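# Press in the gauge pin of the magnet-marked post

## Task

Find the post on the checking fixture that has the yellow magnet on it. Press that post's gauge pin fully in and keep it fully in for one second; it is fine if the spring pushes it back out afterwards. Do not disturb the other three pins, and do not move the magnet.

## Robot and tools

Robot: two UR20-style arms, left_arm and right_arm. Each has a Robotiq 2F-85 two-finger gripper and a wrist camera: cam_left_wrist and cam_right_wrist, both 896x504. Calibration (K, distortion, camera pose) is given per camera. Wrist images can lag slightly while the arm moves.

Frames. Scene frame: origin on the table top, midway between the arms. +z is up, +x points out over the table, and left_arm is on the +y side. Image left and right do not match arm names. Real bases: left_arm at (+0.060, +0.928, 0) m, right_arm at (-0.064, -0.817, 0) m, each with a tiny yaw. Hand poses, velocities and wrist-camera poses are reported in each arm's own base frame. Offsets are taken along the Hand target's own axes: +z points along the fingers, y is the opening direction, and +x points toward the camera block, which sticks out about 10 cm. end_effector_position is the point between the closed pads. Closed fingertips reach about 19 mm past it.

Row format (execute_actions and move). One row holds 18 numbers, each in [-1, 1], and covers both arms. The first 9 are left_arm, the last 9 are right_arm. Each arm's 9 are: dx, dy, dz, rx, ry, rz, gripper position, force_limit, speed. The first six are an offset, not a pose. They are measured from that arm's Hand target as it stood when the action or move began, in that target's own axes. 1.0 means 0.6 m for dx/dy/dz and 180 degrees for rx/ry/rz. rx, ry, rz form a single rotation vector. Rows inside one action or one move target list all count from the same start. A new call starts from the updated Hand target, so sending the same offset again moves the arm further. Six zeros re-request the current Hand target. Commanded orientation is clipped to within 32 degrees of the measured orientation. An arm that is blocked keeps pushing until you command it back past the contact.

Gripper numbers. position +1 is fully open (85 mm). The pads touch at about -0.8. At -1 the fingers close until something stops them. force_limit and speed both run from -1 to +1 and start at +1. Finger speed is about 20, 85 and 150 mm/s at -1, 0 and +1. A 0 is a real command. To leave a gripper unchanged, repeat the last numbers you sent it.

execute_actions(actions, cameras). actions is a list of actions, and each action is a table of up to 15 rows. Each row is one 1/30 s step. A short table keeps its last row for the remaining steps. An empty list returns state plus images. cameras is a list of names, ["all"], or [].

move(target, speed, blend, stop_force, zero, blocking, cameras). Straight-line paths for both arms. target is one 18-number row, or a list of up to 15 rows, all offsets from the same Hand targets. speed is in m/s, from 0.002 to 4.2, default 0.25. Turning is limited to twice that number in rad/s. blend is a corner-rounding radius in m; 0 means stop at each target. stop_force is 6 to 120 N, one value shared by both arms. An arm's path ends when the wrist sensor feels that much push against its travel. It is unreliable while the gripper rotates, and it cannot be combined with blocking=false. zero (default true) re-zeros the force sensor before the move. The result adds a move: line. Endings are done, off_target, moving, held or fault. limits=paced means the pose was clipped, and limits=held means steps were withheld. Paths do not avoid obstacles. Grippers lag behind their paths and can overshoot.

wait(seconds 0 to 10): lets time pass with commands held. stop(): brakes a running move. zoom_image(camera, region [x0, y0, x1, y1] in pixels, at most 504 by 504): gives a closer view of the latest image. zero_wrist_force(arm): tares that arm's wrist sensor. read_manual(section): licence text only. finished_scene(scene): give the current scene's number to end it. Make no further calls in that reply after ending the first scene.

Results. Each arm reports end_effector_position (m), end_effector_quat_wxyz, velocities, Hand target (the base for the next offsets), joint positions and torques, and Wrist force/torque in the gripper's own axes. A further line gives the peak force since the last shown reading. object_status codes: 0 moving, 2 stopped on something while closing (a grip), 3 reached the requested position. position_measured is in counts: 3 is open, 230 is pads together. Motor temperatures and a MOTOR HOT line may appear.

Cautions. Arms are stiff. A target even slightly beyond a firm contact can trip a fault stop. A fault stop happens at about 150 N (plus or minus 25 N) of outside force, or at a joint load limit. Wrist joints allow 98.4 N m. The arm is then stopped for 10 s. Push slowly, use a small stop_force, and target only a little past the contact. Move off a contact without stop_force. Keep the arms apart, because contact between them can end the task. Do not route a path near an arm's own base. Nothing may fall off the table. Long stretched poses or pushes the arm cannot complete heat the motors: a warning comes at 70 °C and a brake stop at 85 °C.

Suggested flow. Look with the cameras and zoom in to find the magnet post and its pin. Close the fingers and line the fingertips up with the pin's axis above it. Press slowly with stop_force until the pin bottoms out. Hold with wait for just over one second. Then retract without touching the magnet or the other pins.

Each tool is called after "Call:" as name([rows], argument=value, ...), one row to a line, values as JSON.

## Session

Call:
execute_actions(actions=[])

Scene clock: 0.00 s.
left_arm: end_effector_position=(+0.6452, +0.5338, +0.3687) position_measured=3 object_status=3 end_effector_quat_wxyz=(+0.054, +0.895, -0.431, +0.101) | right_arm: end_effector_position=(+1.0094, -0.4085, +0.1239) position_measured=3 object_status=3 end_effector_quat_wxyz=(+0.497, -0.362, -0.574, -0.541)
Joint positions: left_arm=[0.541 -1.507 2.094 -2.179 -1.799 -1.706] | right_arm=[2.693 -2.576 -1.22 -2.623 2.507 -0.374]
Joint velocities: within noise
Joint torques (N m): no reading
Motor temperatures (°C): left_arm=[24 36 26 39 35 34] | right_arm=[29 36 36 38 34 39]
Wrist force (N): no reading
Wrist torque (N m): no reading
Wrist force, peak (N): no reading
Hand target: left_arm +0.6452, +0.5338, +0.3687; +0.054, +0.895, -0.431, +0.101 | right_arm +1.0094, -0.4085, +0.1239; +0.497, -0.362, -0.574, -0.541
Tool commands: left_gripper/position=+1.0 left_gripper/force_limit=+1.0 left_gripper/speed=+1.0 right_gripper/position=+1.0 right_gripper/force_limit=+1.0 right_gripper/speed=+1.0

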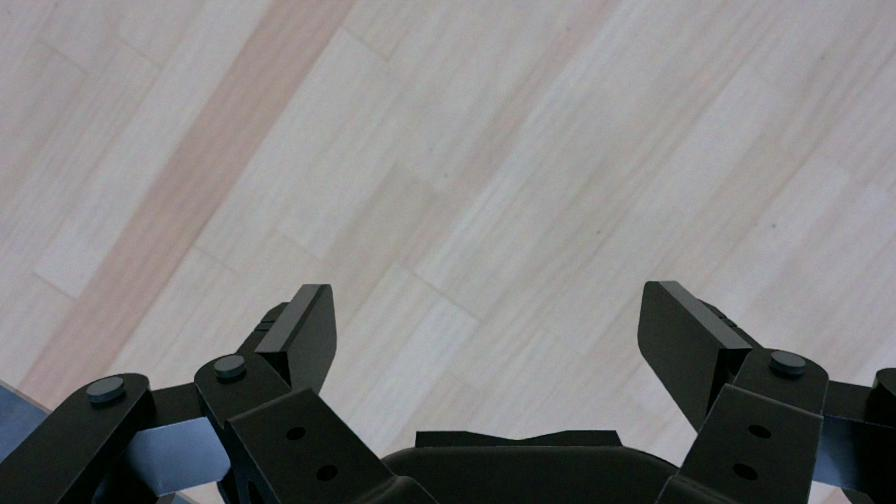

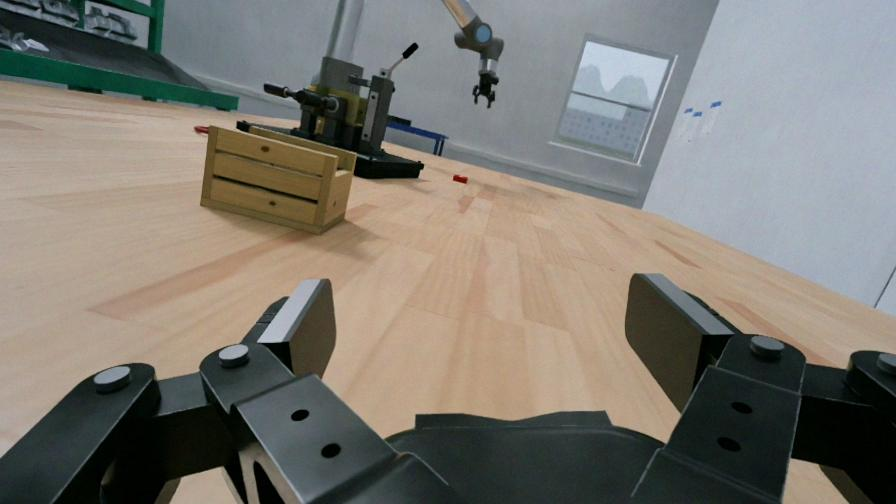

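Call:
zoom_image(camera="cam_right_wrist", region=[180, 0, 520, 250])

Scaled by 1.482 from the camera's 896x504 image, which has a finer 1280x720 frame.

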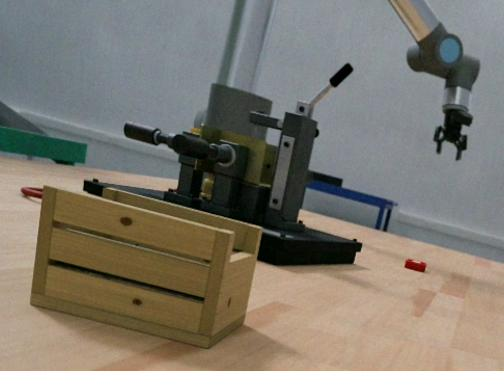

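Call:
move(target=[0.238,0.214,-0.079,-0.267,0.352,0.240,1,1,1, 0,0,0,0,0,0,1,1,1], speed=0.3, cameras=["all"])

Scene clock: 5.53 s.
left_arm: end_effector_position=(+0.6253, +0.3539, +0.4485) position_measured=3 object_status=3 end_effector_quat_wxyz=(+0.555, +0.414, -0.618, +0.372) | right_arm: end_effector_position=(+1.0094, -0.4085, +0.1239) position_measured=3 object_status=3 end_effector_quat_wxyz=(+0.497, -0.362, -0.574, -0.541)
Joint positions: left_arm=[0.521 -1.162 1.718 -0.691 -2.226 -0.083] | right_arm=[2.693 -2.576 -1.22 -2.623 2.507 -0.374]
Joint torques (N m): left_arm=[-18.45 -137.31 -104.5 7.82 5.29 1.48] | right_arm=[2.08 244.62 73.34 -3.73 0.52 -0.85]
Wrist force (N): left_arm=[1.0 -0.3 1.0] | right_arm=[0.2 0.3 0.1]
Wrist torque (N m): left_arm=[0.23 0.35 -0.15] | right_arm=[0.04 -0.04 0.00]
Wrist force, peak (N): left_arm=[0.7 -1.2 1.8] | right_arm=[0.1 0.5 0.4]
Hand target: left_arm +0.6253, +0.3539, +0.4484; +0.555, +0.414, -0.618, +0.372 | right_arm +1.0094, -0.4085, +0.1239; +0.497, -0.362, -0.574, -0.541
Off the commanded pose: left_arm 0.000 m, 0 deg | right_arm 0.000 m, 0 deg.
move: done
camera_calibration:
cam_left_wrist: T_world_to_cam=[[-0.921827, 0.386477, -0.0295045, 0.459884], [0.189517, 0.383016, -0.904092, 0.170723], [-0.33811, -0.839008, -0.426319, 0.829403], [0, 0, 0, 1]] pos_world=[0.672008, 0.452751, 0.521508]

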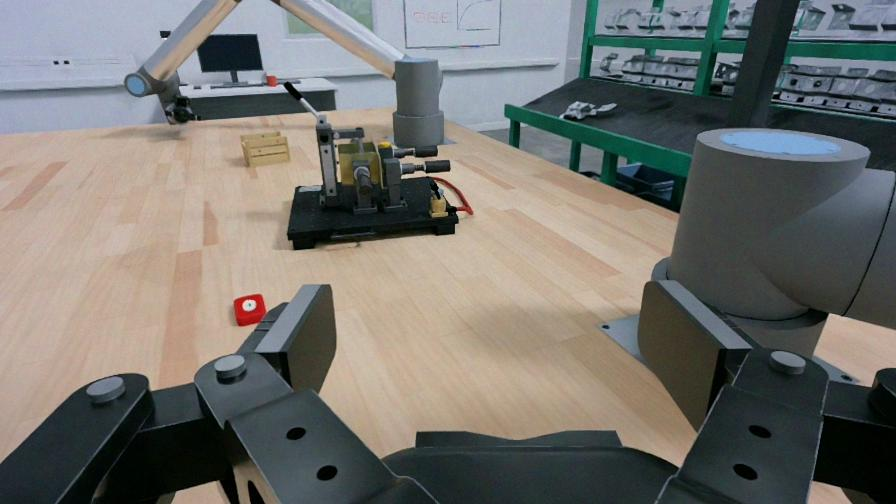

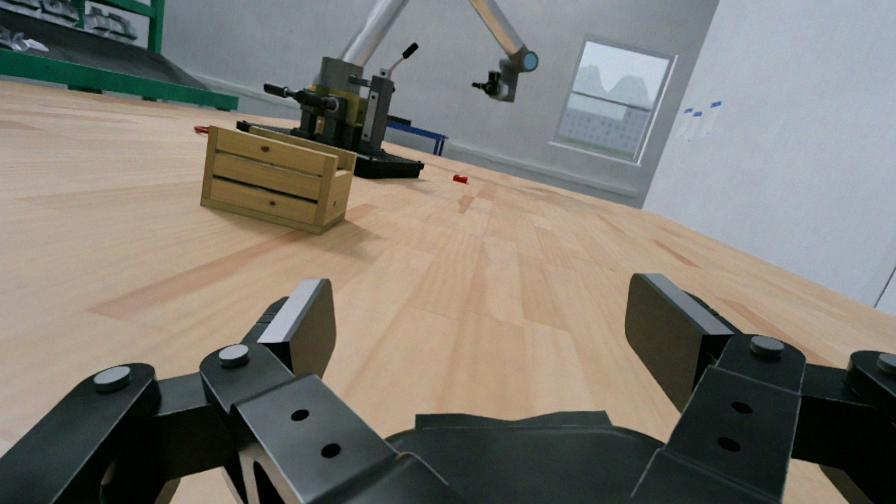

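Call:
zoom_image(camera="cam_left_wrist", region=[230, 70, 500, 260])

Call:
zoom_image(camera="cam_left_wrist", region=[300, 100, 460, 220])

Scaled by 1.867 from the camera's 896x504 image, which has a finer 1280x720 frame.

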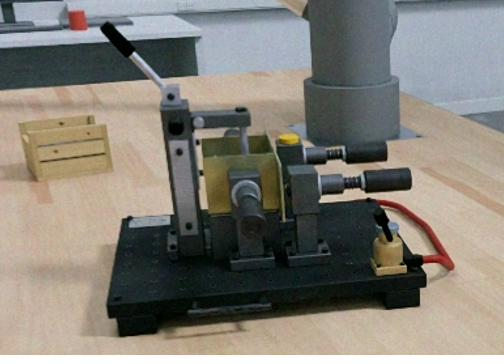

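Scaled by 3.150 from the camera's 896x504 image, which has a finer 1280x720 frame.

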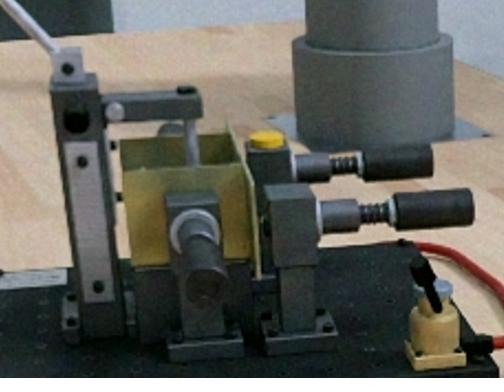

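Call:
move(target=[0,0,0,0,0,0,1,1,1, 0.623,-0.195,0.99,0.072,-0.072,0.081,-0.8,-1,0], speed=0.4, cameras=["cam_right_wrist"])

Scene clock: 12.87 s.
left_arm: end_effector_position=(+0.6253, +0.3539, +0.4484) position_measured=3 object_status=3 end_effector_quat_wxyz=(+0.555, +0.414, -0.618, +0.372) | right_arm: end_effector_position=(+0.7004, +0.1100, +0.5006) position_measured=229 object_status=3 end_effector_quat_wxyz=(-0.532, +0.432, +0.633, +0.362)
Joint positions: left_arm=[0.521 -1.162 1.718 -0.691 -2.226 -0.082] | right_arm=[3.144 -1.726 -1.973 -2.134 2.733 0.418]
Joint torques (N m): left_arm=[-18.82 -141.47 -105.24 6.36 5.16 2.52] | right_arm=[24.26 120.82 71.26 8.12 7.42 5.34]
Wrist force (N): left_arm=[1.0 -0.5 1.0] | right_arm=[-0.7 1.5 1.2]
Wrist torque (N m): left_arm=[0.20 0.35 -0.15] | right_arm=[0.49 0.33 -0.16]
Wrist force, peak (N): left_arm=[1.4 -0.3 1.4] | right_arm=[2.3 0.9 4.2]
Hand target: left_arm +0.6253, +0.3539, +0.4484; +0.555, +0.414, -0.618, +0.372 | right_arm +0.7004, +0.1100, +0.5007; -0.532, +0.432, +0.633, +0.362
Off the commanded pose: left_arm 0.000 m, 0 deg | right_arm 0.000 m, 0 deg.
move: done
camera_calibration:
cam_right_wrist: T_world_to_cam=[[0.929458, 0.367525, -0.0321349, -0.663103], [0.149877, -0.455751, -0.877398, 0.400172], [-0.337112, 0.810689, -0.478685, 0.513088], [0, 0, 0, 1]] pos_world=[0.729317, 0.0101308, 0.575409]
Images, in order (width x height): cam_right_wrist 896x504.

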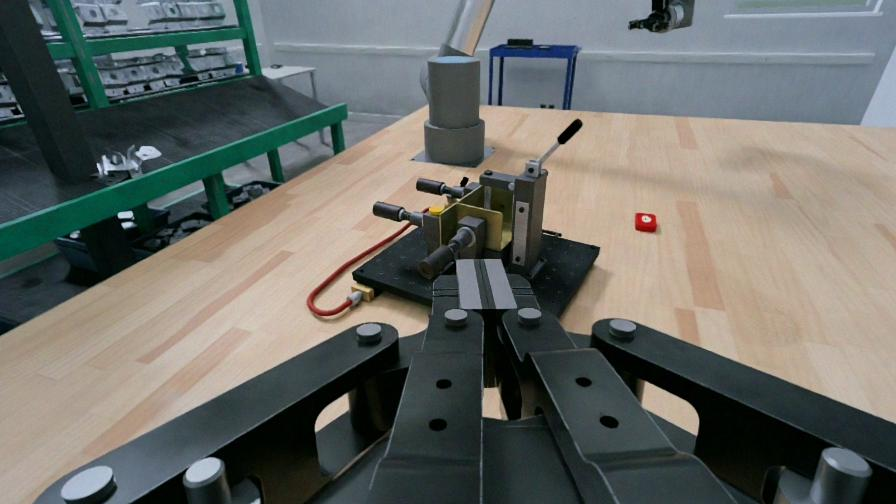

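Call:
zoom_image(camera="cam_right_wrist", region=[340, 110, 620, 290])

Scaled by 1.800 from the camera's 896x504 image, which has a finer 1280x720 frame.

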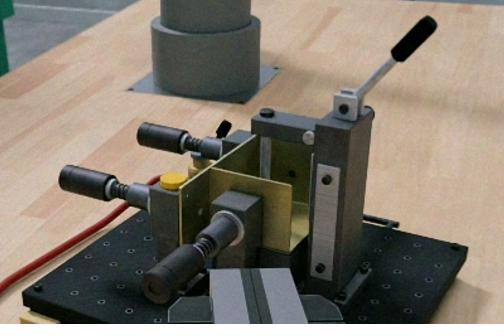

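Call:
move(target=[0,0,0,0,0,0,1,1,1, 0.331,0.019,0.916,-0.342,0.016,0.030,-0.8,-1,0], speed=0.5, cameras=["cam_right_wrist"])

Scene clock: 18.20 s.
left_arm: end_effector_position=(+0.6253, +0.3539, +0.4484) position_measured=3 object_status=3 end_effector_quat_wxyz=(+0.555, +0.414, -0.618, +0.372) | right_arm: end_effector_position=(+0.5006, +0.6500, +0.6013) position_measured=229 object_status=3 end_effector_quat_wxyz=(-0.267, +0.662, +0.325, +0.620)
Joint positions: left_arm=[0.521 -1.162 1.718 -0.691 -2.226 -0.082] | right_arm=[4.518 -1.32 -2.219 -2.845 5.224 -0.001]
Joint torques (N m): left_arm=[-17.78 -139.29 -103.8 6.05 5.41 3.08] | right_arm=[21.96 5.36 106.96 -0.66 7.26 4.78]
Wrist force (N): left_arm=[1.2 -0.2 0.7] | right_arm=[-0.4 1.3 -0.2]
Wrist torque (N m): left_arm=[0.24 0.32 -0.15] | right_arm=[0.55 0.24 -0.08]
Wrist force, peak (N): left_arm=[1.6 -0.2 1.3] | right_arm=[-1.0 3.6 -2.8]
Hand target: left_arm +0.6253, +0.3539, +0.4484; +0.555, +0.414, -0.618, +0.372 | right_arm +0.5006, +0.6500, +0.6013; -0.267, +0.662, +0.325, +0.620
Off the commanded pose: left_arm 0.000 m, 0 deg | right_arm 0.000 m, 0 deg.
move: done; limits=paced
camera_calibration:
cam_right_wrist: T_world_to_cam=[[0.765795, -0.642766, 0.0202358, 0.0344907], [-0.244605, -0.320237, -0.915214, 0.896673], [0.594749, 0.695917, -0.40246, -0.381581], [0, 0, 0, 1]] pos_world=[0.419862, 0.574866, 0.666379]
Images, in order (width x height): cam_right_wrist 896x504.

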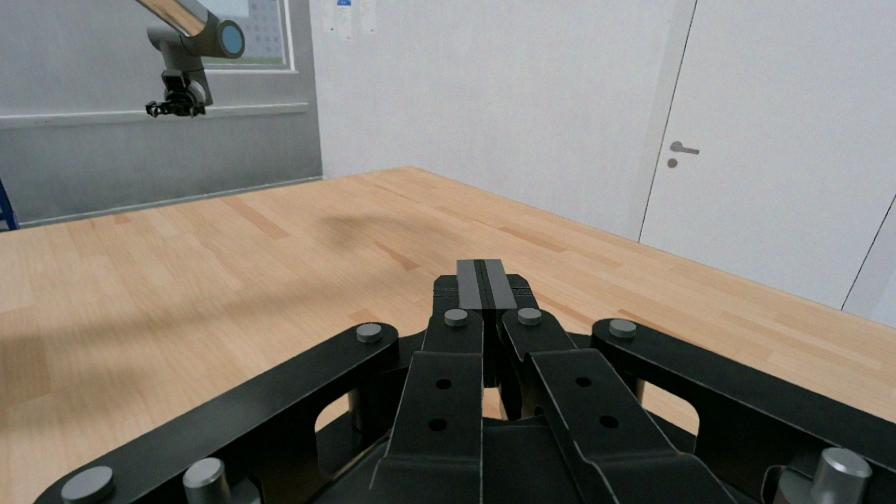

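Call:
move(target=[0,0,0,0,0,0,1,1,1, -0.6095,-0.876,-0.162,-0.342,0.017,0.029,-0.8,-1,0], speed=0.5, cameras=["cam_right_wrist"])

Scene clock: 20.60 s.
left_arm: end_effector_position=(+0.6253, +0.3539, +0.4484) position_measured=3 object_status=3 end_effector_quat_wxyz=(+0.555, +0.414, -0.618, +0.372) | right_arm: end_effector_position=(+0.0323, +0.8804, +0.2194) position_measured=229 object_status=3 end_effector_quat_wxyz=(-0.215, +0.673, +0.217, +0.674) end_effector_velocity=(-0.001, +0.001, -0.002) end_effector_angular_velocity=(+0.004, +0.003, +0.001)
Joint positions: left_arm=[0.521 -1.162 1.718 -0.691 -2.226 -0.082] | right_arm=[5.332 -2.046 -2.152 -2.442 6.282 0.353]
Joint velocities: left_arm=[within noise] | right_arm=[0.001 -0.003 0.001 0 0.001 0.006]
Joint torques (N m): left_arm=[-19.23 -139.81 -103.2 6.28 4.58 1.8] | right_arm=[13.68 122.53 56.31 2.04 7.94 5.16]
Wrist force (N): left_arm=[1.1 -0.1 0.9] | right_arm=[-0.4 0.8 0.1]
Wrist torque (N m): left_arm=[0.26 0.34 -0.15] | right_arm=[0.48 0.31 -0.02]
Wrist force, peak (N): left_arm=[1.5 -0.3 1.2] | right_arm=[2.8 5.1 0.8]
Hand target: left_arm +0.6253, +0.3539, +0.4484; +0.555, +0.414, -0.618, +0.372 | right_arm +0.0306, +0.8794, +0.2193; -0.021, +0.706, +0.023, +0.707
Off the commanded pose: left_arm 0.000 m, 0 deg | right_arm 0.002 m, 48 deg; orientation clipped.
joint sent to its limit (right arm) — joint 5 (wrist 2), upper limit. The joint targets are off in orientation, not in position.
move: off_target (right_arm); limits=paced
camera_calibration:
cam_right_wrist: T_world_to_cam=[[0.587715, -0.808619, -0.0269662, 0.71118], [-0.274205, -0.167717, -0.946933, 0.380173], [0.761185, 0.563921, -0.320297, -0.324265], [0, 0, 0, 1]] pos_world=[-0.0668999, 0.821694, 0.275316]
Images, in order (width x height): cam_right_wrist 896x504.

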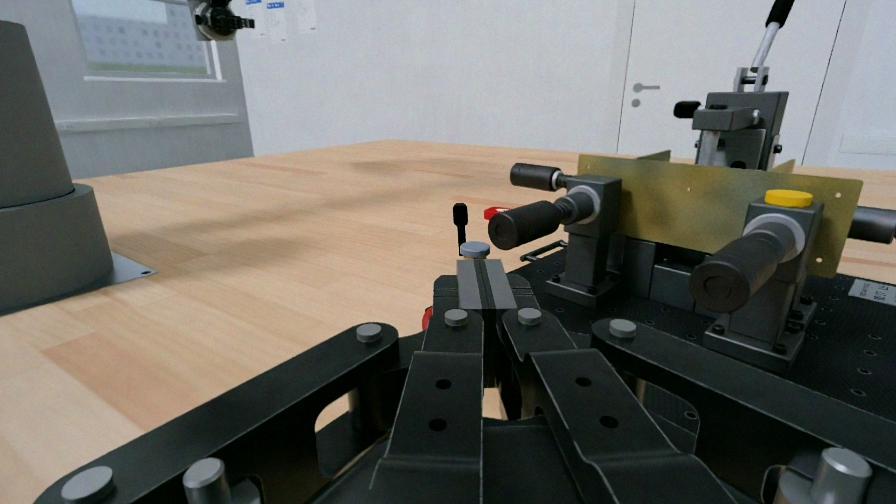

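Call:
move([
  [0,0,0,0,0,0,1,1,1, 0.05,-0.54,-0.95,0.758,0,0,-0.8,-1,0],
  [0,0,0,0,0,0,1,1,1, 0.05,0.363,-0.767,-0.631,0,0,-0.8,-1,0],
  [0,0,0,0,0,0,1,1,1, 0,0,0,-0.0867,0,0,-0.8,-1,0],
], speed=0.5, blend=0.1, cameras=["cam_right_wrist"])

Scene clock: 29.50 s.
left_arm: end_effector_position=(+0.6253, +0.3539, +0.4484) position_measured=3 object_status=3 end_effector_quat_wxyz=(+0.555, +0.414, -0.618, +0.372) | right_arm: end_effector_position=(+0.0305, +0.8794, +0.2193) position_measured=229 object_status=3 end_effector_quat_wxyz=(+0.075, +0.703, -0.074, +0.704)
Joint positions: left_arm=[0.521 -1.162 1.718 -0.691 -2.226 -0.082] | right_arm=[5.22 -2.197 -1.814 -2.275 0.718 0.001]
Joint torques (N m): left_arm=[-13.04 -140.19 -103.46 6.05 5.88 1.98] | right_arm=[-18.89 199.77 48.93 3.15 -5.46 -5.9]
Wrist force (N): left_arm=[1.1 0.0 1.0] | right_arm=[-1.1 -0.1 0.5]
Wrist torque (N m): left_arm=[0.29 0.34 -0.15] | right_arm=[0.13 0.31 0.36]
Wrist force, peak (N): left_arm=[1.4 -0.3 1.4] | right_arm=[-1.3 0.7 3.4]
Hand target: left_arm +0.6253, +0.3539, +0.4484; +0.555, +0.414, -0.618, +0.372 | right_arm +0.0306, +0.8794, +0.2193; +0.075, +0.703, -0.074, +0.704
Off the commanded pose: left_arm 0.000 m, 0 deg | right_arm 0.000 m, 0 deg.
move: done
camera_calibration:
cam_right_wrist: T_world_to_cam=[[-0.201118, -0.979153, -0.0284963, 0.885691], [-0.306212, 0.0904756, -0.947654, 0.153466], [0.930476, -0.181864, -0.318025, 0.327789], [0, 0, 0, 1]] pos_world=[-0.0798784, 0.912955, 0.274917]
Images, in order (width x height): cam_right_wrist 896x504.

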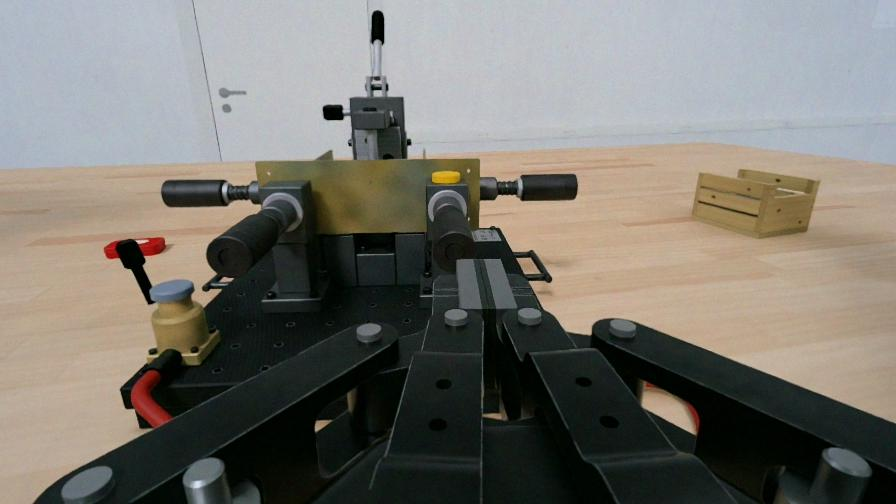

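Call:
zoom_image(camera="cam_right_wrist", region=[350, 130, 600, 300])

Scaled by 2.016 from the camera's 896x504 image, which has a finer 1280x720 frame.

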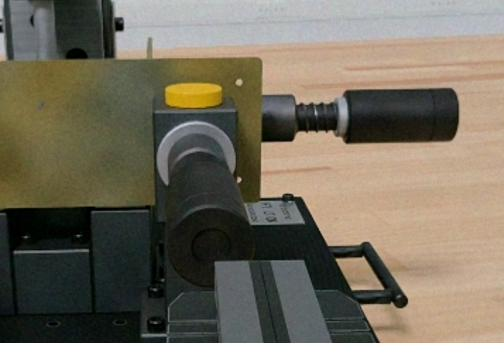

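Call:
move(target=[0,0,0,0,0,0,1,1,1, -0.0955,-0.0125,0.279,0.011,0,0,-0.8,-1,0], speed=0.25, cameras=["cam_right_wrist"])

Call:
zoom_image(camera="cam_right_wrist", region=[380, 150, 560, 300])

Scene clock: 32.13 s.
left_arm: end_effector_position=(+0.6253, +0.3539, +0.4484) position_measured=3 object_status=3 end_effector_quat_wxyz=(+0.555, +0.414, -0.618, +0.372) | right_arm: end_effector_position=(+0.1958, +0.8518, +0.1624) position_measured=229 object_status=3 end_effector_quat_wxyz=(+0.063, +0.704, -0.061, +0.705)
Joint positions: left_arm=[0.521 -1.162 1.718 -0.691 -2.226 -0.082] | right_arm=[5.08 -2.198 -1.945 -2.145 0.544 0.002]
Joint torques (N m): left_arm=[-14.15 -137.47 -102.29 6.75 4.42 2.53] | right_arm=[-22.1 148.37 36.04 1.56 -3.94 -6.38]
Wrist force (N): left_arm=[1.5 -0.8 1.1] | right_arm=[-0.6 0.9 0.6]
Wrist torque (N m): left_arm=[0.14 0.27 -0.15] | right_arm=[0.36 0.09 0.38]
Wrist force, peak (N): left_arm=[1.5 -0.8 1.1] | right_arm=[-1.6 1.1 3.7]
Hand target: left_arm +0.6253, +0.3539, +0.4484; +0.555, +0.414, -0.618, +0.372 | right_arm +0.1960, +0.8517, +0.1623; +0.063, +0.704, -0.061, +0.705
Off the commanded pose: left_arm 0.000 m, 0 deg | right_arm 0.000 m, 0 deg.
move: done
camera_calibration:
cam_right_wrist: T_world_to_cam=[[-0.166997, -0.985545, -0.0284964, 0.889024], [-0.309182, 0.0797905, -0.94765, 0.162317], [0.936226, -0.149444, -0.318037, 0.122196], [0, 0, 0, 1]] pos_world=[0.084247, 0.881484, 0.218017]
Images, in order (width x height): cam_right_wrist 896x504.

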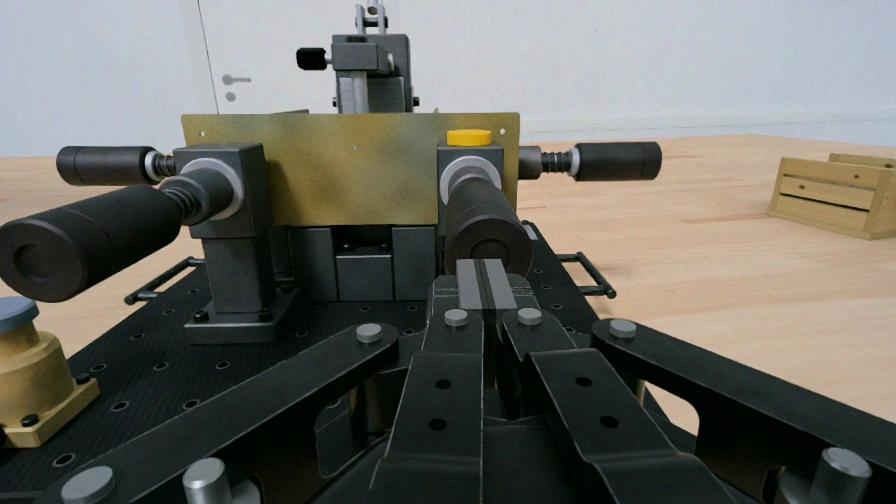

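Scaled by 2.800 from the camera's 896x504 image, which has a finer 1280x720 frame.

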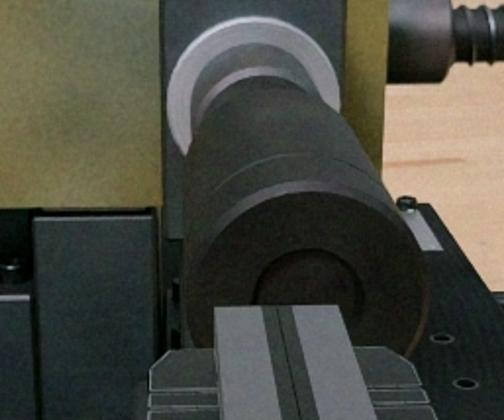

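Call:
move(target=[0,0,0,0,0,0,1,1,1, 0.0075,0.0083,0.02,0,0,0,-0.8,-1,0], speed=0.1, cameras=["cam_right_wrist"])

Call:
zoom_image(camera="cam_right_wrist", region=[380, 150, 560, 300])

Scene clock: 34.07 s.
left_arm: end_effector_position=(+0.6253, +0.3539, +0.4484) position_measured=3 object_status=3 end_effector_quat_wxyz=(+0.555, +0.414, -0.618, +0.372) | right_arm: end_effector_position=(+0.2068, +0.8448, +0.1668) position_measured=229 object_status=3 end_effector_quat_wxyz=(+0.063, +0.704, -0.061, +0.705)
Joint positions: left_arm=[0.521 -1.162 1.718 -0.691 -2.226 -0.082] | right_arm=[5.072 -2.187 -1.957 -2.143 0.535 0.002]
Joint torques (N m): left_arm=[-15.81 -138.45 -102.88 6.4 5.15 1.88] | right_arm=[-10.52 192.84 41.88 3 -5.34 2.17]
Wrist force (N): left_arm=[1.1 -0.3 0.8] | right_arm=[-0.8 0.7 0.4]
Wrist torque (N m): left_arm=[0.22 0.34 -0.15] | right_arm=[0.30 0.11 0.38]
Wrist force, peak (N): left_arm=[1.5 -0.3 1.1] | right_arm=[-1.1 1.2 0.5]
Hand target: left_arm +0.6253, +0.3539, +0.4484; +0.555, +0.414, -0.618, +0.372 | right_arm +0.2069, +0.8447, +0.1669; +0.063, +0.704, -0.061, +0.705
Off the commanded pose: left_arm 0.000 m, 0 deg | right_arm 0.000 m, 0 deg.
move: done
camera_calibration:
cam_right_wrist: T_world_to_cam=[[-0.166965, -0.985554, -0.0284027, 0.884186], [-0.3092, 0.0796929, -0.947652, 0.170557], [0.936225, -0.149443, -0.31804, 0.112171], [0, 0, 0, 1]] pos_world=[0.0953469, 0.874584, 0.222417]
Images, in order (width x height): cam_right_wrist 896x504.

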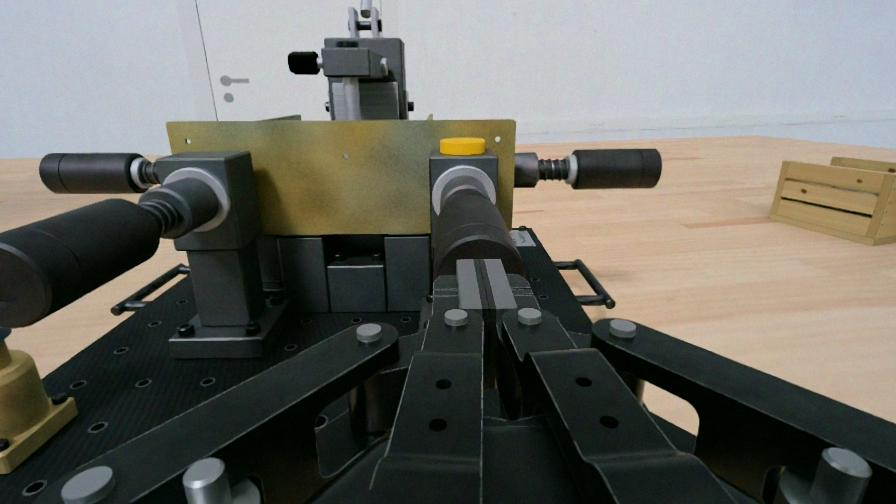

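Scaled by 2.800 from the camera's 896x504 image, which has a finer 1280x720 frame.

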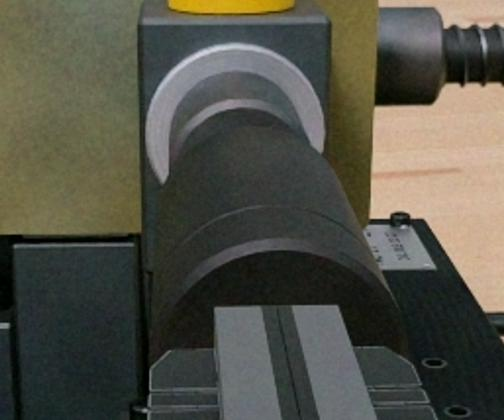

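Call:
move(target=[0,0,0,0,0,0,1,1,1, 0,0,0.1,0,0,0,-0.8,-1,0], speed=0.015, stop_force=50, cameras=["cam_right_wrist"])

Call:
zoom_image(camera="cam_right_wrist", region=[380, 150, 560, 300])

Scene clock: 38.30 s.
left_arm: end_effector_position=(+0.6253, +0.3539, +0.4484) position_measured=3 object_status=3 end_effector_quat_wxyz=(+0.555, +0.414, -0.618, +0.372) | right_arm: end_effector_position=(+0.2450, +0.8380, +0.1669) position_measured=229 object_status=3 end_effector_quat_wxyz=(+0.063, +0.704, -0.061, +0.705)
Joint positions: left_arm=[0.521 -1.162 1.718 -0.691 -2.226 -0.082] | right_arm=[5.034 -2.179 -1.975 -2.133 0.497 0.002]
Joint torques (N m): left_arm=[-15.18 -143.07 -100.42 6.12 4.9 2.17] | right_arm=[-2.1 141.35 57.78 -8.36 3.47 4.29]
Wrist force (N): left_arm=[1.0 -0.1 0.9] | right_arm=[-3.6 6.0 -25.0]
Wrist torque (N m): left_arm=[0.26 0.35 -0.15] | right_arm=[0.11 -0.06 0.24]
Wrist force, peak (N): left_arm=[1.5 -0.6 1.2] | right_arm=[2.0 22.9 -110.2]
Hand target: left_arm +0.6253, +0.3539, +0.4484; +0.555, +0.414, -0.618, +0.372 | right_arm +0.2450, +0.8380, +0.1669; +0.063, +0.704, -0.061, +0.705 (not the last commanded pose)
Off the commanded pose: left_arm 0.000 m, 0 deg | right_arm 0.021 m, 0 deg.
move: contact (right_arm)
camera_calibration:
cam_right_wrist: T_world_to_cam=[[-0.166966, -0.985554, -0.0284038, 0.88375], [-0.3092, 0.0796941, -0.947652, 0.182981], [0.936225, -0.149443, -0.31804, 0.0755019], [0, 0, 0, 1]] pos_world=[0.133447, 0.867684, 0.222517]
Images, in order (width x height): cam_right_wrist 896x504.

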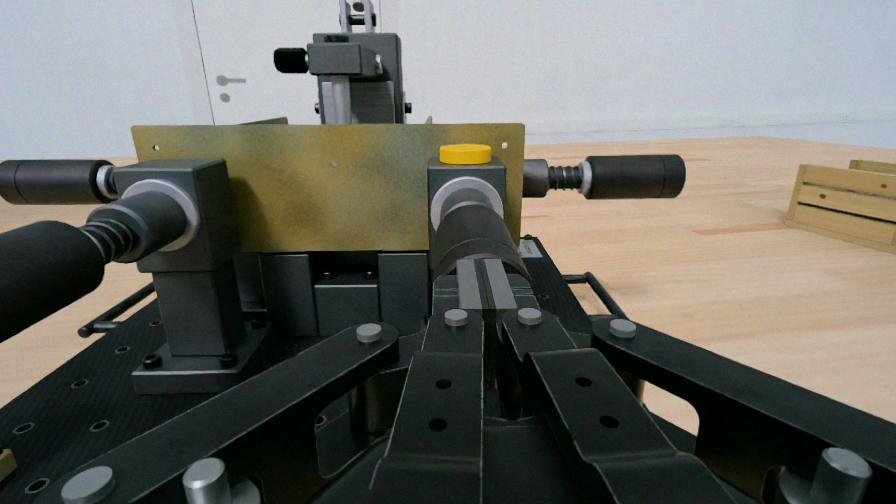

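Scaled by 2.800 from the camera's 896x504 image, which has a finer 1280x720 frame.

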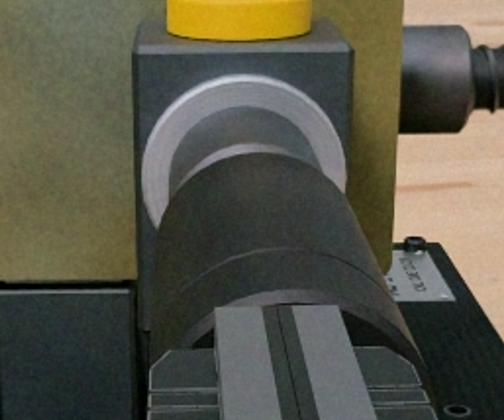

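Call:
move(target=[0,0,0,0,0,0,1,1,1, 0,0,0.005,0,0,0,-0.8,-1,0], speed=0.004, stop_force=20, cameras=[])

Call:
wait(seconds=1.0)

Scene clock: 39.40 s.
left_arm: end_effector_position=(+0.6253, +0.3539, +0.4484) position_measured=3 object_status=3 end_effector_quat_wxyz=(+0.555, +0.414, -0.618, +0.372) | right_arm: end_effector_position=(+0.2451, +0.8380, +0.1669) position_measured=229 object_status=3 end_effector_quat_wxyz=(+0.063, +0.704, -0.061, +0.705)
Joint positions: left_arm=[0.521 -1.162 1.718 -0.691 -2.226 -0.082] | right_arm=[5.033 -2.179 -1.975 -2.133 0.497 0.002]
Joint torques (N m): left_arm=[-17.6 -143.02 -100.59 6.14 5.1 1.82] | right_arm=[-31.6 152.89 41.34 -3.55 -1.61 3.1]
Wrist force (N): left_arm=[1.0 -0.4 1.0] | right_arm=[-0.1 12.0 -55.0]
Wrist torque (N m): left_arm=[0.22 0.36 -0.15] | right_arm=[-0.01 -0.14 0.25]
Wrist force, peak (N): left_arm=[1.2 -0.4 1.2] | right_arm=[0.2 12.0 -58.2]
Hand target: left_arm +0.6253, +0.3539, +0.4484; +0.555, +0.414, -0.618, +0.372 | right_arm +0.2451, +0.8380, +0.1669; +0.063, +0.704, -0.061, +0.705 (not the last commanded pose)
Off the commanded pose: left_arm 0.000 m, 0 deg | right_arm 0.003 m, 0 deg.
move: contact (right_arm)
No camera images: "cameras" was empty.

Scene clock: 40.40 s.
left_arm: end_effector_position=(+0.6253, +0.3539, +0.4484) position_measured=3 object_status=3 end_effector_quat_wxyz=(+0.555, +0.414, -0.618, +0.372) | right_arm: end_effector_position=(+0.2451, +0.8380, +0.1669) position_measured=229 object_status=3 end_effector_quat_wxyz=(+0.063, +0.704, -0.061, +0.705)
Joint positions: left_arm=[0.521 -1.162 1.718 -0.691 -2.226 -0.082] | right_arm=[5.033 -2.179 -1.975 -2.133 0.497 0.002]
Joint torques (N m): left_arm=[-19.57 -138.73 -102.95 5.74 4.54 1.91] | right_arm=[-25.19 152.41 42.61 -3.84 1.09 3.64]
Wrist force (N): left_arm=[1.1 -0.3 1.0] | right_arm=[-0.8 12.0 -51.6]
Wrist torque (N m): left_arm=[0.23 0.34 -0.15] | right_arm=[-0.02 -0.09 0.25]
Wrist force, peak (N): left_arm=[1.4 -0.3 1.2] | right_arm=[-0.6 11.8 -54.8]
Hand target: left_arm +0.6253, +0.3539, +0.4484; +0.555, +0.414, -0.618, +0.372 | right_arm +0.2451, +0.8380, +0.1669; +0.063, +0.704, -0.061, +0.705 (not the last commanded pose)
Tool commands: left_gripper/position=+1.0 left_gripper/force_limit=+1.0 left_gripper/speed=+1.0 right_gripper/position=-0.8 right_gripper/force_limit=-1.0 right_gripper/speed=+0.0
Off the commanded pose: left_arm 0.000 m, 0 deg | right_arm 0.003 m, 0 deg.
wait: 1.00 s; at rest by 0.17 s

Call:
finished_scene(scene=1)

The scene is finished: the task was done.


## Next scene

The same job, from a new start.

Call:
execute_actions(actions=[])

Scene clock: 0.00 s.
left_arm: end_effector_position=(+1.6020, +0.5513, +0.3701) position_measured=3 object_status=3 end_effector_quat_wxyz=(-0.049, +0.940, +0.190, +0.279) | right_arm: end_effector_position=(+0.4481, +0.4679, +0.3319) position_measured=3 object_status=3 end_effector_quat_wxyz=(-0.272, +0.502, +0.649, +0.503)
Joint positions: left_arm=[0.193 -0.686 0.985 -2.439 -1.472 -3.319] | right_arm=[4.007 -1.969 -2.772 1.193 2.076 2.519]
Joint velocities: within noise
Joint torques (N m): no reading
Motor temperatures (°C): left_arm=[24 35 26 38 34 34] | right_arm=[28 35 36 37 34 38]
Wrist force (N): no reading
Wrist torque (N m): no reading
Wrist force, peak (N): no reading
Hand target: left_arm +1.6020, +0.5513, +0.3701; -0.049, +0.940, +0.190, +0.279 | right_arm +0.4481, +0.4679, +0.3319; -0.272, +0.502, +0.649, +0.503
Tool commands: left_gripper/position=+1.0 left_gripper/force_limit=+1.0 left_gripper/speed=+1.0 right_gripper/position=+1.0 right_gripper/force_limit=+1.0 right_gripper/speed=+1.0
camera_calibration:
cam_left_wrist: T_world_to_cam=[[0.359759, -0.933045, -0.000644322, -0.0546982], [-0.905937, -0.349141, -0.239538, 1.75183], [0.223274, 0.0867594, -0.970887, 0.0836019], [0, 0, 0, 1]] pos_world=[1.58806, 0.553346, 0.500761]
cam_right_wrist: T_world_to_cam=[[0.936397, -0.0141338, 0.350658, -0.517198], [0.256442, -0.654562, -0.711187, 0.443258], [0.239579, 0.755877, -0.609305, -0.132345], [0, 0, 0, 1]] pos_world=[0.40234, 0.382866, 0.41596]

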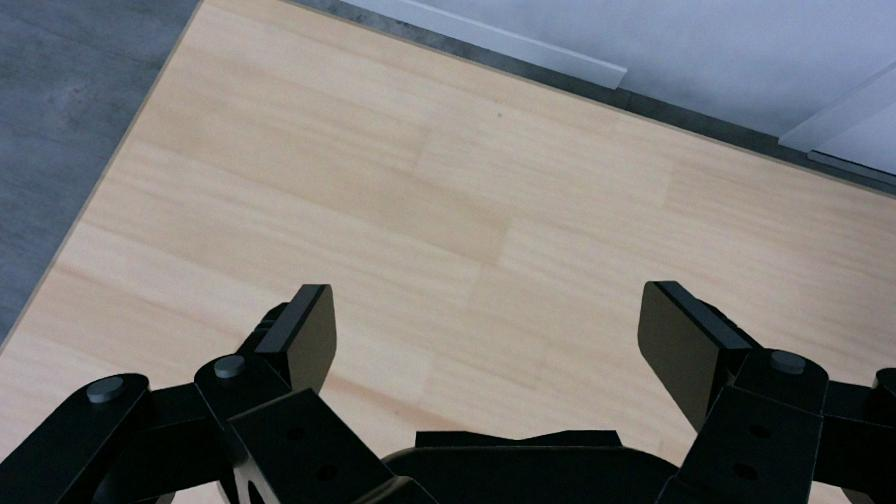

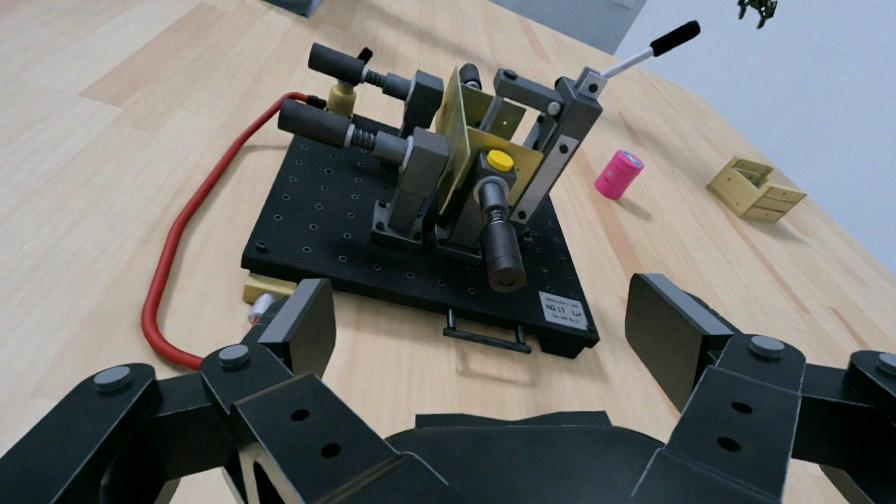

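Call:
zoom_image(camera="cam_right_wrist", region=[420, 130, 580, 310])

Scaled by 2.800 from the camera's 896x504 image, which has a finer 1280x720 frame.

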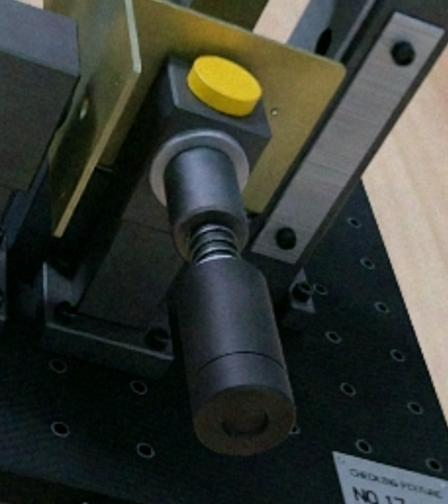

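Call:
move(target=[0,0,0,0,0,0,1,1,1, -0.1978,0.064,0.384,0.1123,-0.3717,0.0687,-0.8,-1,0], speed=0.55, cameras=["cam_right_wrist"])

Scene clock: 5.37 s.
left_arm: end_effector_position=(+1.6020, +0.5513, +0.3701) position_measured=3 object_status=3 end_effector_quat_wxyz=(-0.049, +0.940, +0.190, +0.279) | right_arm: end_effector_position=(+0.5599, +0.6358, +0.1648) position_measured=229 object_status=3 end_effector_quat_wxyz=(+0.000, +0.705, +0.710, +0.000)
Joint positions: left_arm=[0.193 -0.686 0.985 -2.439 -1.472 -3.319] | right_arm=[4.23 -1.818 -2.223 -0.672 1.571 2.652]
Joint torques (N m): left_arm=[1.09 -275.92 -104.43 -11.67 0.49 -0.54] | right_arm=[22.83 91.08 90.24 4.4 -4.32 4.88]
Wrist force (N): left_arm=[0.3 -0.1 -0.4] | right_arm=[-1.8 2.5 0.5]
Wrist torque (N m): left_arm=[-0.02 -0.05 0.00] | right_arm=[1.42 0.58 -0.78]
Wrist force, peak (N): left_arm=[0.6 -0.5 -0.3] | right_arm=[1.0 3.3 2.3]
Hand target: left_arm +1.6020, +0.5513, +0.3701; -0.049, +0.940, +0.190, +0.279 | right_arm +0.5599, +0.6359, +0.1648; +0.000, +0.705, +0.710, +0.000
Off the commanded pose: left_arm 0.000 m, 0 deg | right_arm 0.000 m, 0 deg.
move: done
camera_calibration:
cam_right_wrist: T_world_to_cam=[[0.999697, -0.0231758, -0.0082764, -0.531368], [-0.0193044, -0.947104, 0.320346, 0.576065], [-0.0152629, -0.320089, -0.947265, 0.494673], [0, 0, 0, 1]] pos_world=[0.549878, 0.691618, 0.279649]
Images, in order (width x height): cam_right_wrist 896x504.

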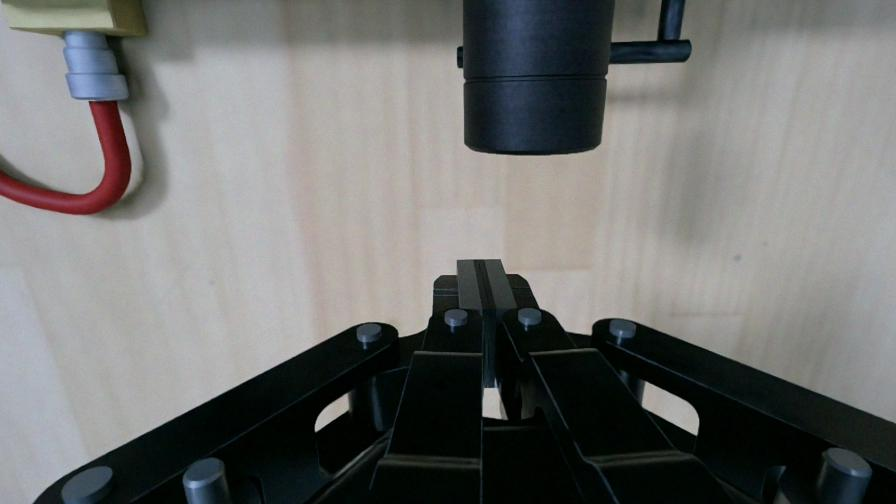

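Call:
move([
  [0,0,0,0,0,0,1,1,1, 0.043,0.0178,0,0,0,0,-0.8,-1,0],
  [0,0,0,0,0,0,1,1,1, 0.080,0.0178,0,0,0,0,-0.8,-1,0],
  [0,0,0,0,0,0,1,1,1, 0.13,0.0178,0,0,0,0,-0.8,-1,0],
], speed=[0.12, 0.04, 0.008], blend=[0.005, 0.003, 0], stop_force=40, cameras=["cam_right_wrist"])

Scene clock: 9.80 s.
left_arm: end_effector_position=(+1.6020, +0.5513, +0.3701) position_measured=3 object_status=3 end_effector_quat_wxyz=(-0.049, +0.940, +0.190, +0.279) | right_arm: end_effector_position=(+0.5702, +0.6907, +0.1647) position_measured=229 object_status=3 end_effector_quat_wxyz=(+0.000, +0.705, +0.710, +0.000)
Joint positions: left_arm=[0.193 -0.686 0.985 -2.439 -1.472 -3.319] | right_arm=[4.248 -1.863 -2.156 -0.694 1.571 2.671]
Joint torques (N m): left_arm=[-4.43 -272.76 -103.77 -11.39 0.84 -1.34] | right_arm=[3.72 148.38 84.27 24.22 5.57 -7.08]
Wrist force (N): left_arm=[0.1 -0.2 0.2] | right_arm=[-33.8 7.8 5.2]
Wrist torque (N m): left_arm=[-0.03 -0.03 0.00] | right_arm=[1.39 0.81 -0.84]
Wrist force, peak (N): left_arm=[0.6 -0.2 -0.3] | right_arm=[-56.7 1.9 -13.5]
Hand target: left_arm +1.6020, +0.5513, +0.3701; -0.049, +0.940, +0.190, +0.279 | right_arm +0.5702, +0.6907, +0.1647; +0.000, +0.705, +0.710, +0.000 (not the last commanded pose)
Off the commanded pose: left_arm 0.000 m, 0 deg | right_arm 0.023 m, 0 deg.
move: contact (right_arm); path passed 2 of 3 targets
camera_calibration:
cam_right_wrist: T_world_to_cam=[[0.999697, -0.0231769, -0.00827282, -0.540393], [-0.0193037, -0.947044, 0.320524, 0.628196], [-0.0152635, -0.320267, -0.947204, 0.512426], [0, 0, 0, 1]] pos_world=[0.560178, 0.746518, 0.27955]
Images, in order (width x height): cam_right_wrist 896x504.

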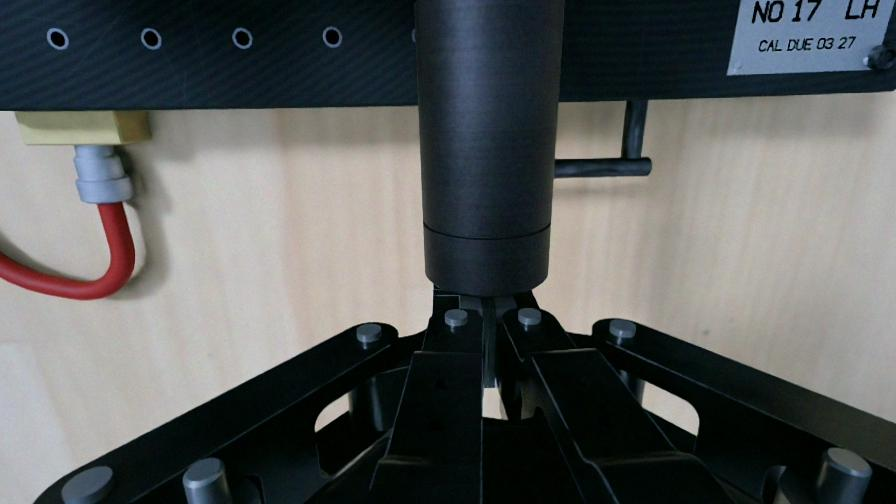

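Call:
move(target=[0,0,0,0,0,0,1,1,1, 0.005,0,0,0,0,0,-0.8,-1,0], speed=0.004, stop_force=20, cameras=[])

Call:
wait(seconds=0.6)

Scene clock: 10.73 s.
left_arm: end_effector_position=(+1.6020, +0.5513, +0.3701) position_measured=3 object_status=3 end_effector_quat_wxyz=(-0.049, +0.940, +0.190, +0.279) | right_arm: end_effector_position=(+0.5702, +0.6909, +0.1647) position_measured=229 object_status=3 end_effector_quat_wxyz=(+0.000, +0.705, +0.710, +0.000)
Joint positions: left_arm=[0.193 -0.686 0.985 -2.439 -1.472 -3.319] | right_arm=[4.248 -1.863 -2.156 -0.694 1.571 2.671]
Joint torques (N m): left_arm=[0.6 -272.83 -100.64 -11.3 1.51 -0.72] | right_arm=[22.26 135.58 101.97 28.66 5.23 1.68]
Wrist force (N): left_arm=[0.3 -0.2 0.0] | right_arm=[-62.7 -0.1 -11.8]
Wrist torque (N m): left_arm=[-0.03 -0.06 -0.01] | right_arm=[1.36 1.31 -0.98]
Wrist force, peak (N): left_arm=[0.6 -0.3 -0.3] | right_arm=[-63.8 -1.0 -10.6]
Hand target: left_arm +1.6020, +0.5513, +0.3701; -0.049, +0.940, +0.190, +0.279 | right_arm +0.5702, +0.6908, +0.1647; +0.000, +0.705, +0.710, +0.000 (not the last commanded pose)
Off the commanded pose: left_arm 0.000 m, 0 deg | right_arm 0.003 m, 0 deg.
move: contact (right_arm)
No camera images: "cameras" was empty.

Scene clock: 11.33 s.
left_arm: end_effector_position=(+1.6020, +0.5513, +0.3701) position_measured=3 object_status=3 end_effector_quat_wxyz=(-0.049, +0.940, +0.190, +0.279) | right_arm: end_effector_position=(+0.5702, +0.6909, +0.1647) position_measured=229 object_status=3 end_effector_quat_wxyz=(+0.000, +0.705, +0.710, +0.000)
Joint positions: left_arm=[0.193 -0.686 0.985 -2.439 -1.472 -3.319] | right_arm=[4.248 -1.863 -2.156 -0.694 1.571 2.671]
Joint torques (N m): left_arm=[-0.98 -274.21 -103.28 -11.4 0.5 -0.86] | right_arm=[18 144.33 96.12 29.5 5.75 -1.36]
Wrist force (N): left_arm=[0.3 -0.4 -0.1] | right_arm=[-58.6 1.3 -12.4]
Wrist torque (N m): left_arm=[-0.06 -0.06 0.00] | right_arm=[1.37 1.28 -0.95]
Wrist force, peak (N): left_arm=[0.4 -0.3 -0.1] | right_arm=[-62.2 -0.3 -12.2]
Hand target: left_arm +1.6020, +0.5513, +0.3701; -0.049, +0.940, +0.190, +0.279 | right_arm +0.5702, +0.6908, +0.1647; +0.000, +0.705, +0.710, +0.000 (not the last commanded pose)
Tool commands: left_gripper/position=+1.0 left_gripper/force_limit=+1.0 left_gripper/speed=+1.0 right_gripper/position=-0.8 right_gripper/force_limit=-1.0 right_gripper/speed=+0.0
Off the commanded pose: left_arm 0.000 m, 0 deg | right_arm 0.003 m, 0 deg.
wait: 0.60 s; at rest by 0.17 s

Call:
wait(seconds=0.3)

Call:
finished_scene(scene=2)

Scene clock: 13.33 s.
left_arm: end_effector_position=(+1.6020, +0.5513, +0.3701) position_measured=3 object_status=3 end_effector_quat_wxyz=(-0.049, +0.940, +0.190, +0.279) | right_arm: end_effector_position=(+0.5702, +0.6908, +0.1647) position_measured=229 object_status=3 end_effector_quat_wxyz=(+0.000, +0.705, +0.710, +0.000)
Joint positions: left_arm=[0.193 -0.686 0.985 -2.439 -1.472 -3.319] | right_arm=[4.248 -1.863 -2.156 -0.694 1.571 2.671]
Joint torques (N m): left_arm=[-1.23 -273.93 -101.58 -11.85 1.54 -0.26] | right_arm=[21.09 138.73 95.48 26.47 6.19 -6.32]
Wrist force (N): left_arm=[0.6 -0.1 0.2] | right_arm=[-56.6 2.1 -11.0]
Wrist torque (N m): left_arm=[-0.01 -0.11 0.00] | right_arm=[1.35 1.20 -0.94]
Wrist force, peak (N): left_arm=[0.3 -0.5 -0.2] | right_arm=[-58.6 1.1 -12.6]
Hand target: left_arm +1.6020, +0.5513, +0.3701; -0.049, +0.940, +0.190, +0.279 | right_arm +0.5702, +0.6908, +0.1647; +0.000, +0.705, +0.710, +0.000 (not the last commanded pose)
Tool commands: left_gripper/position=+1.0 left_gripper/force_limit=+1.0 left_gripper/speed=+1.0 right_gripper/position=-0.8 right_gripper/force_limit=-1.0 right_gripper/speed=+0.0
Off the commanded pose: left_arm 0.000 m, 0 deg | right_arm 0.003 m, 0 deg.
wait: 0.30 s; at rest from the start

The scene is finished: the task was done.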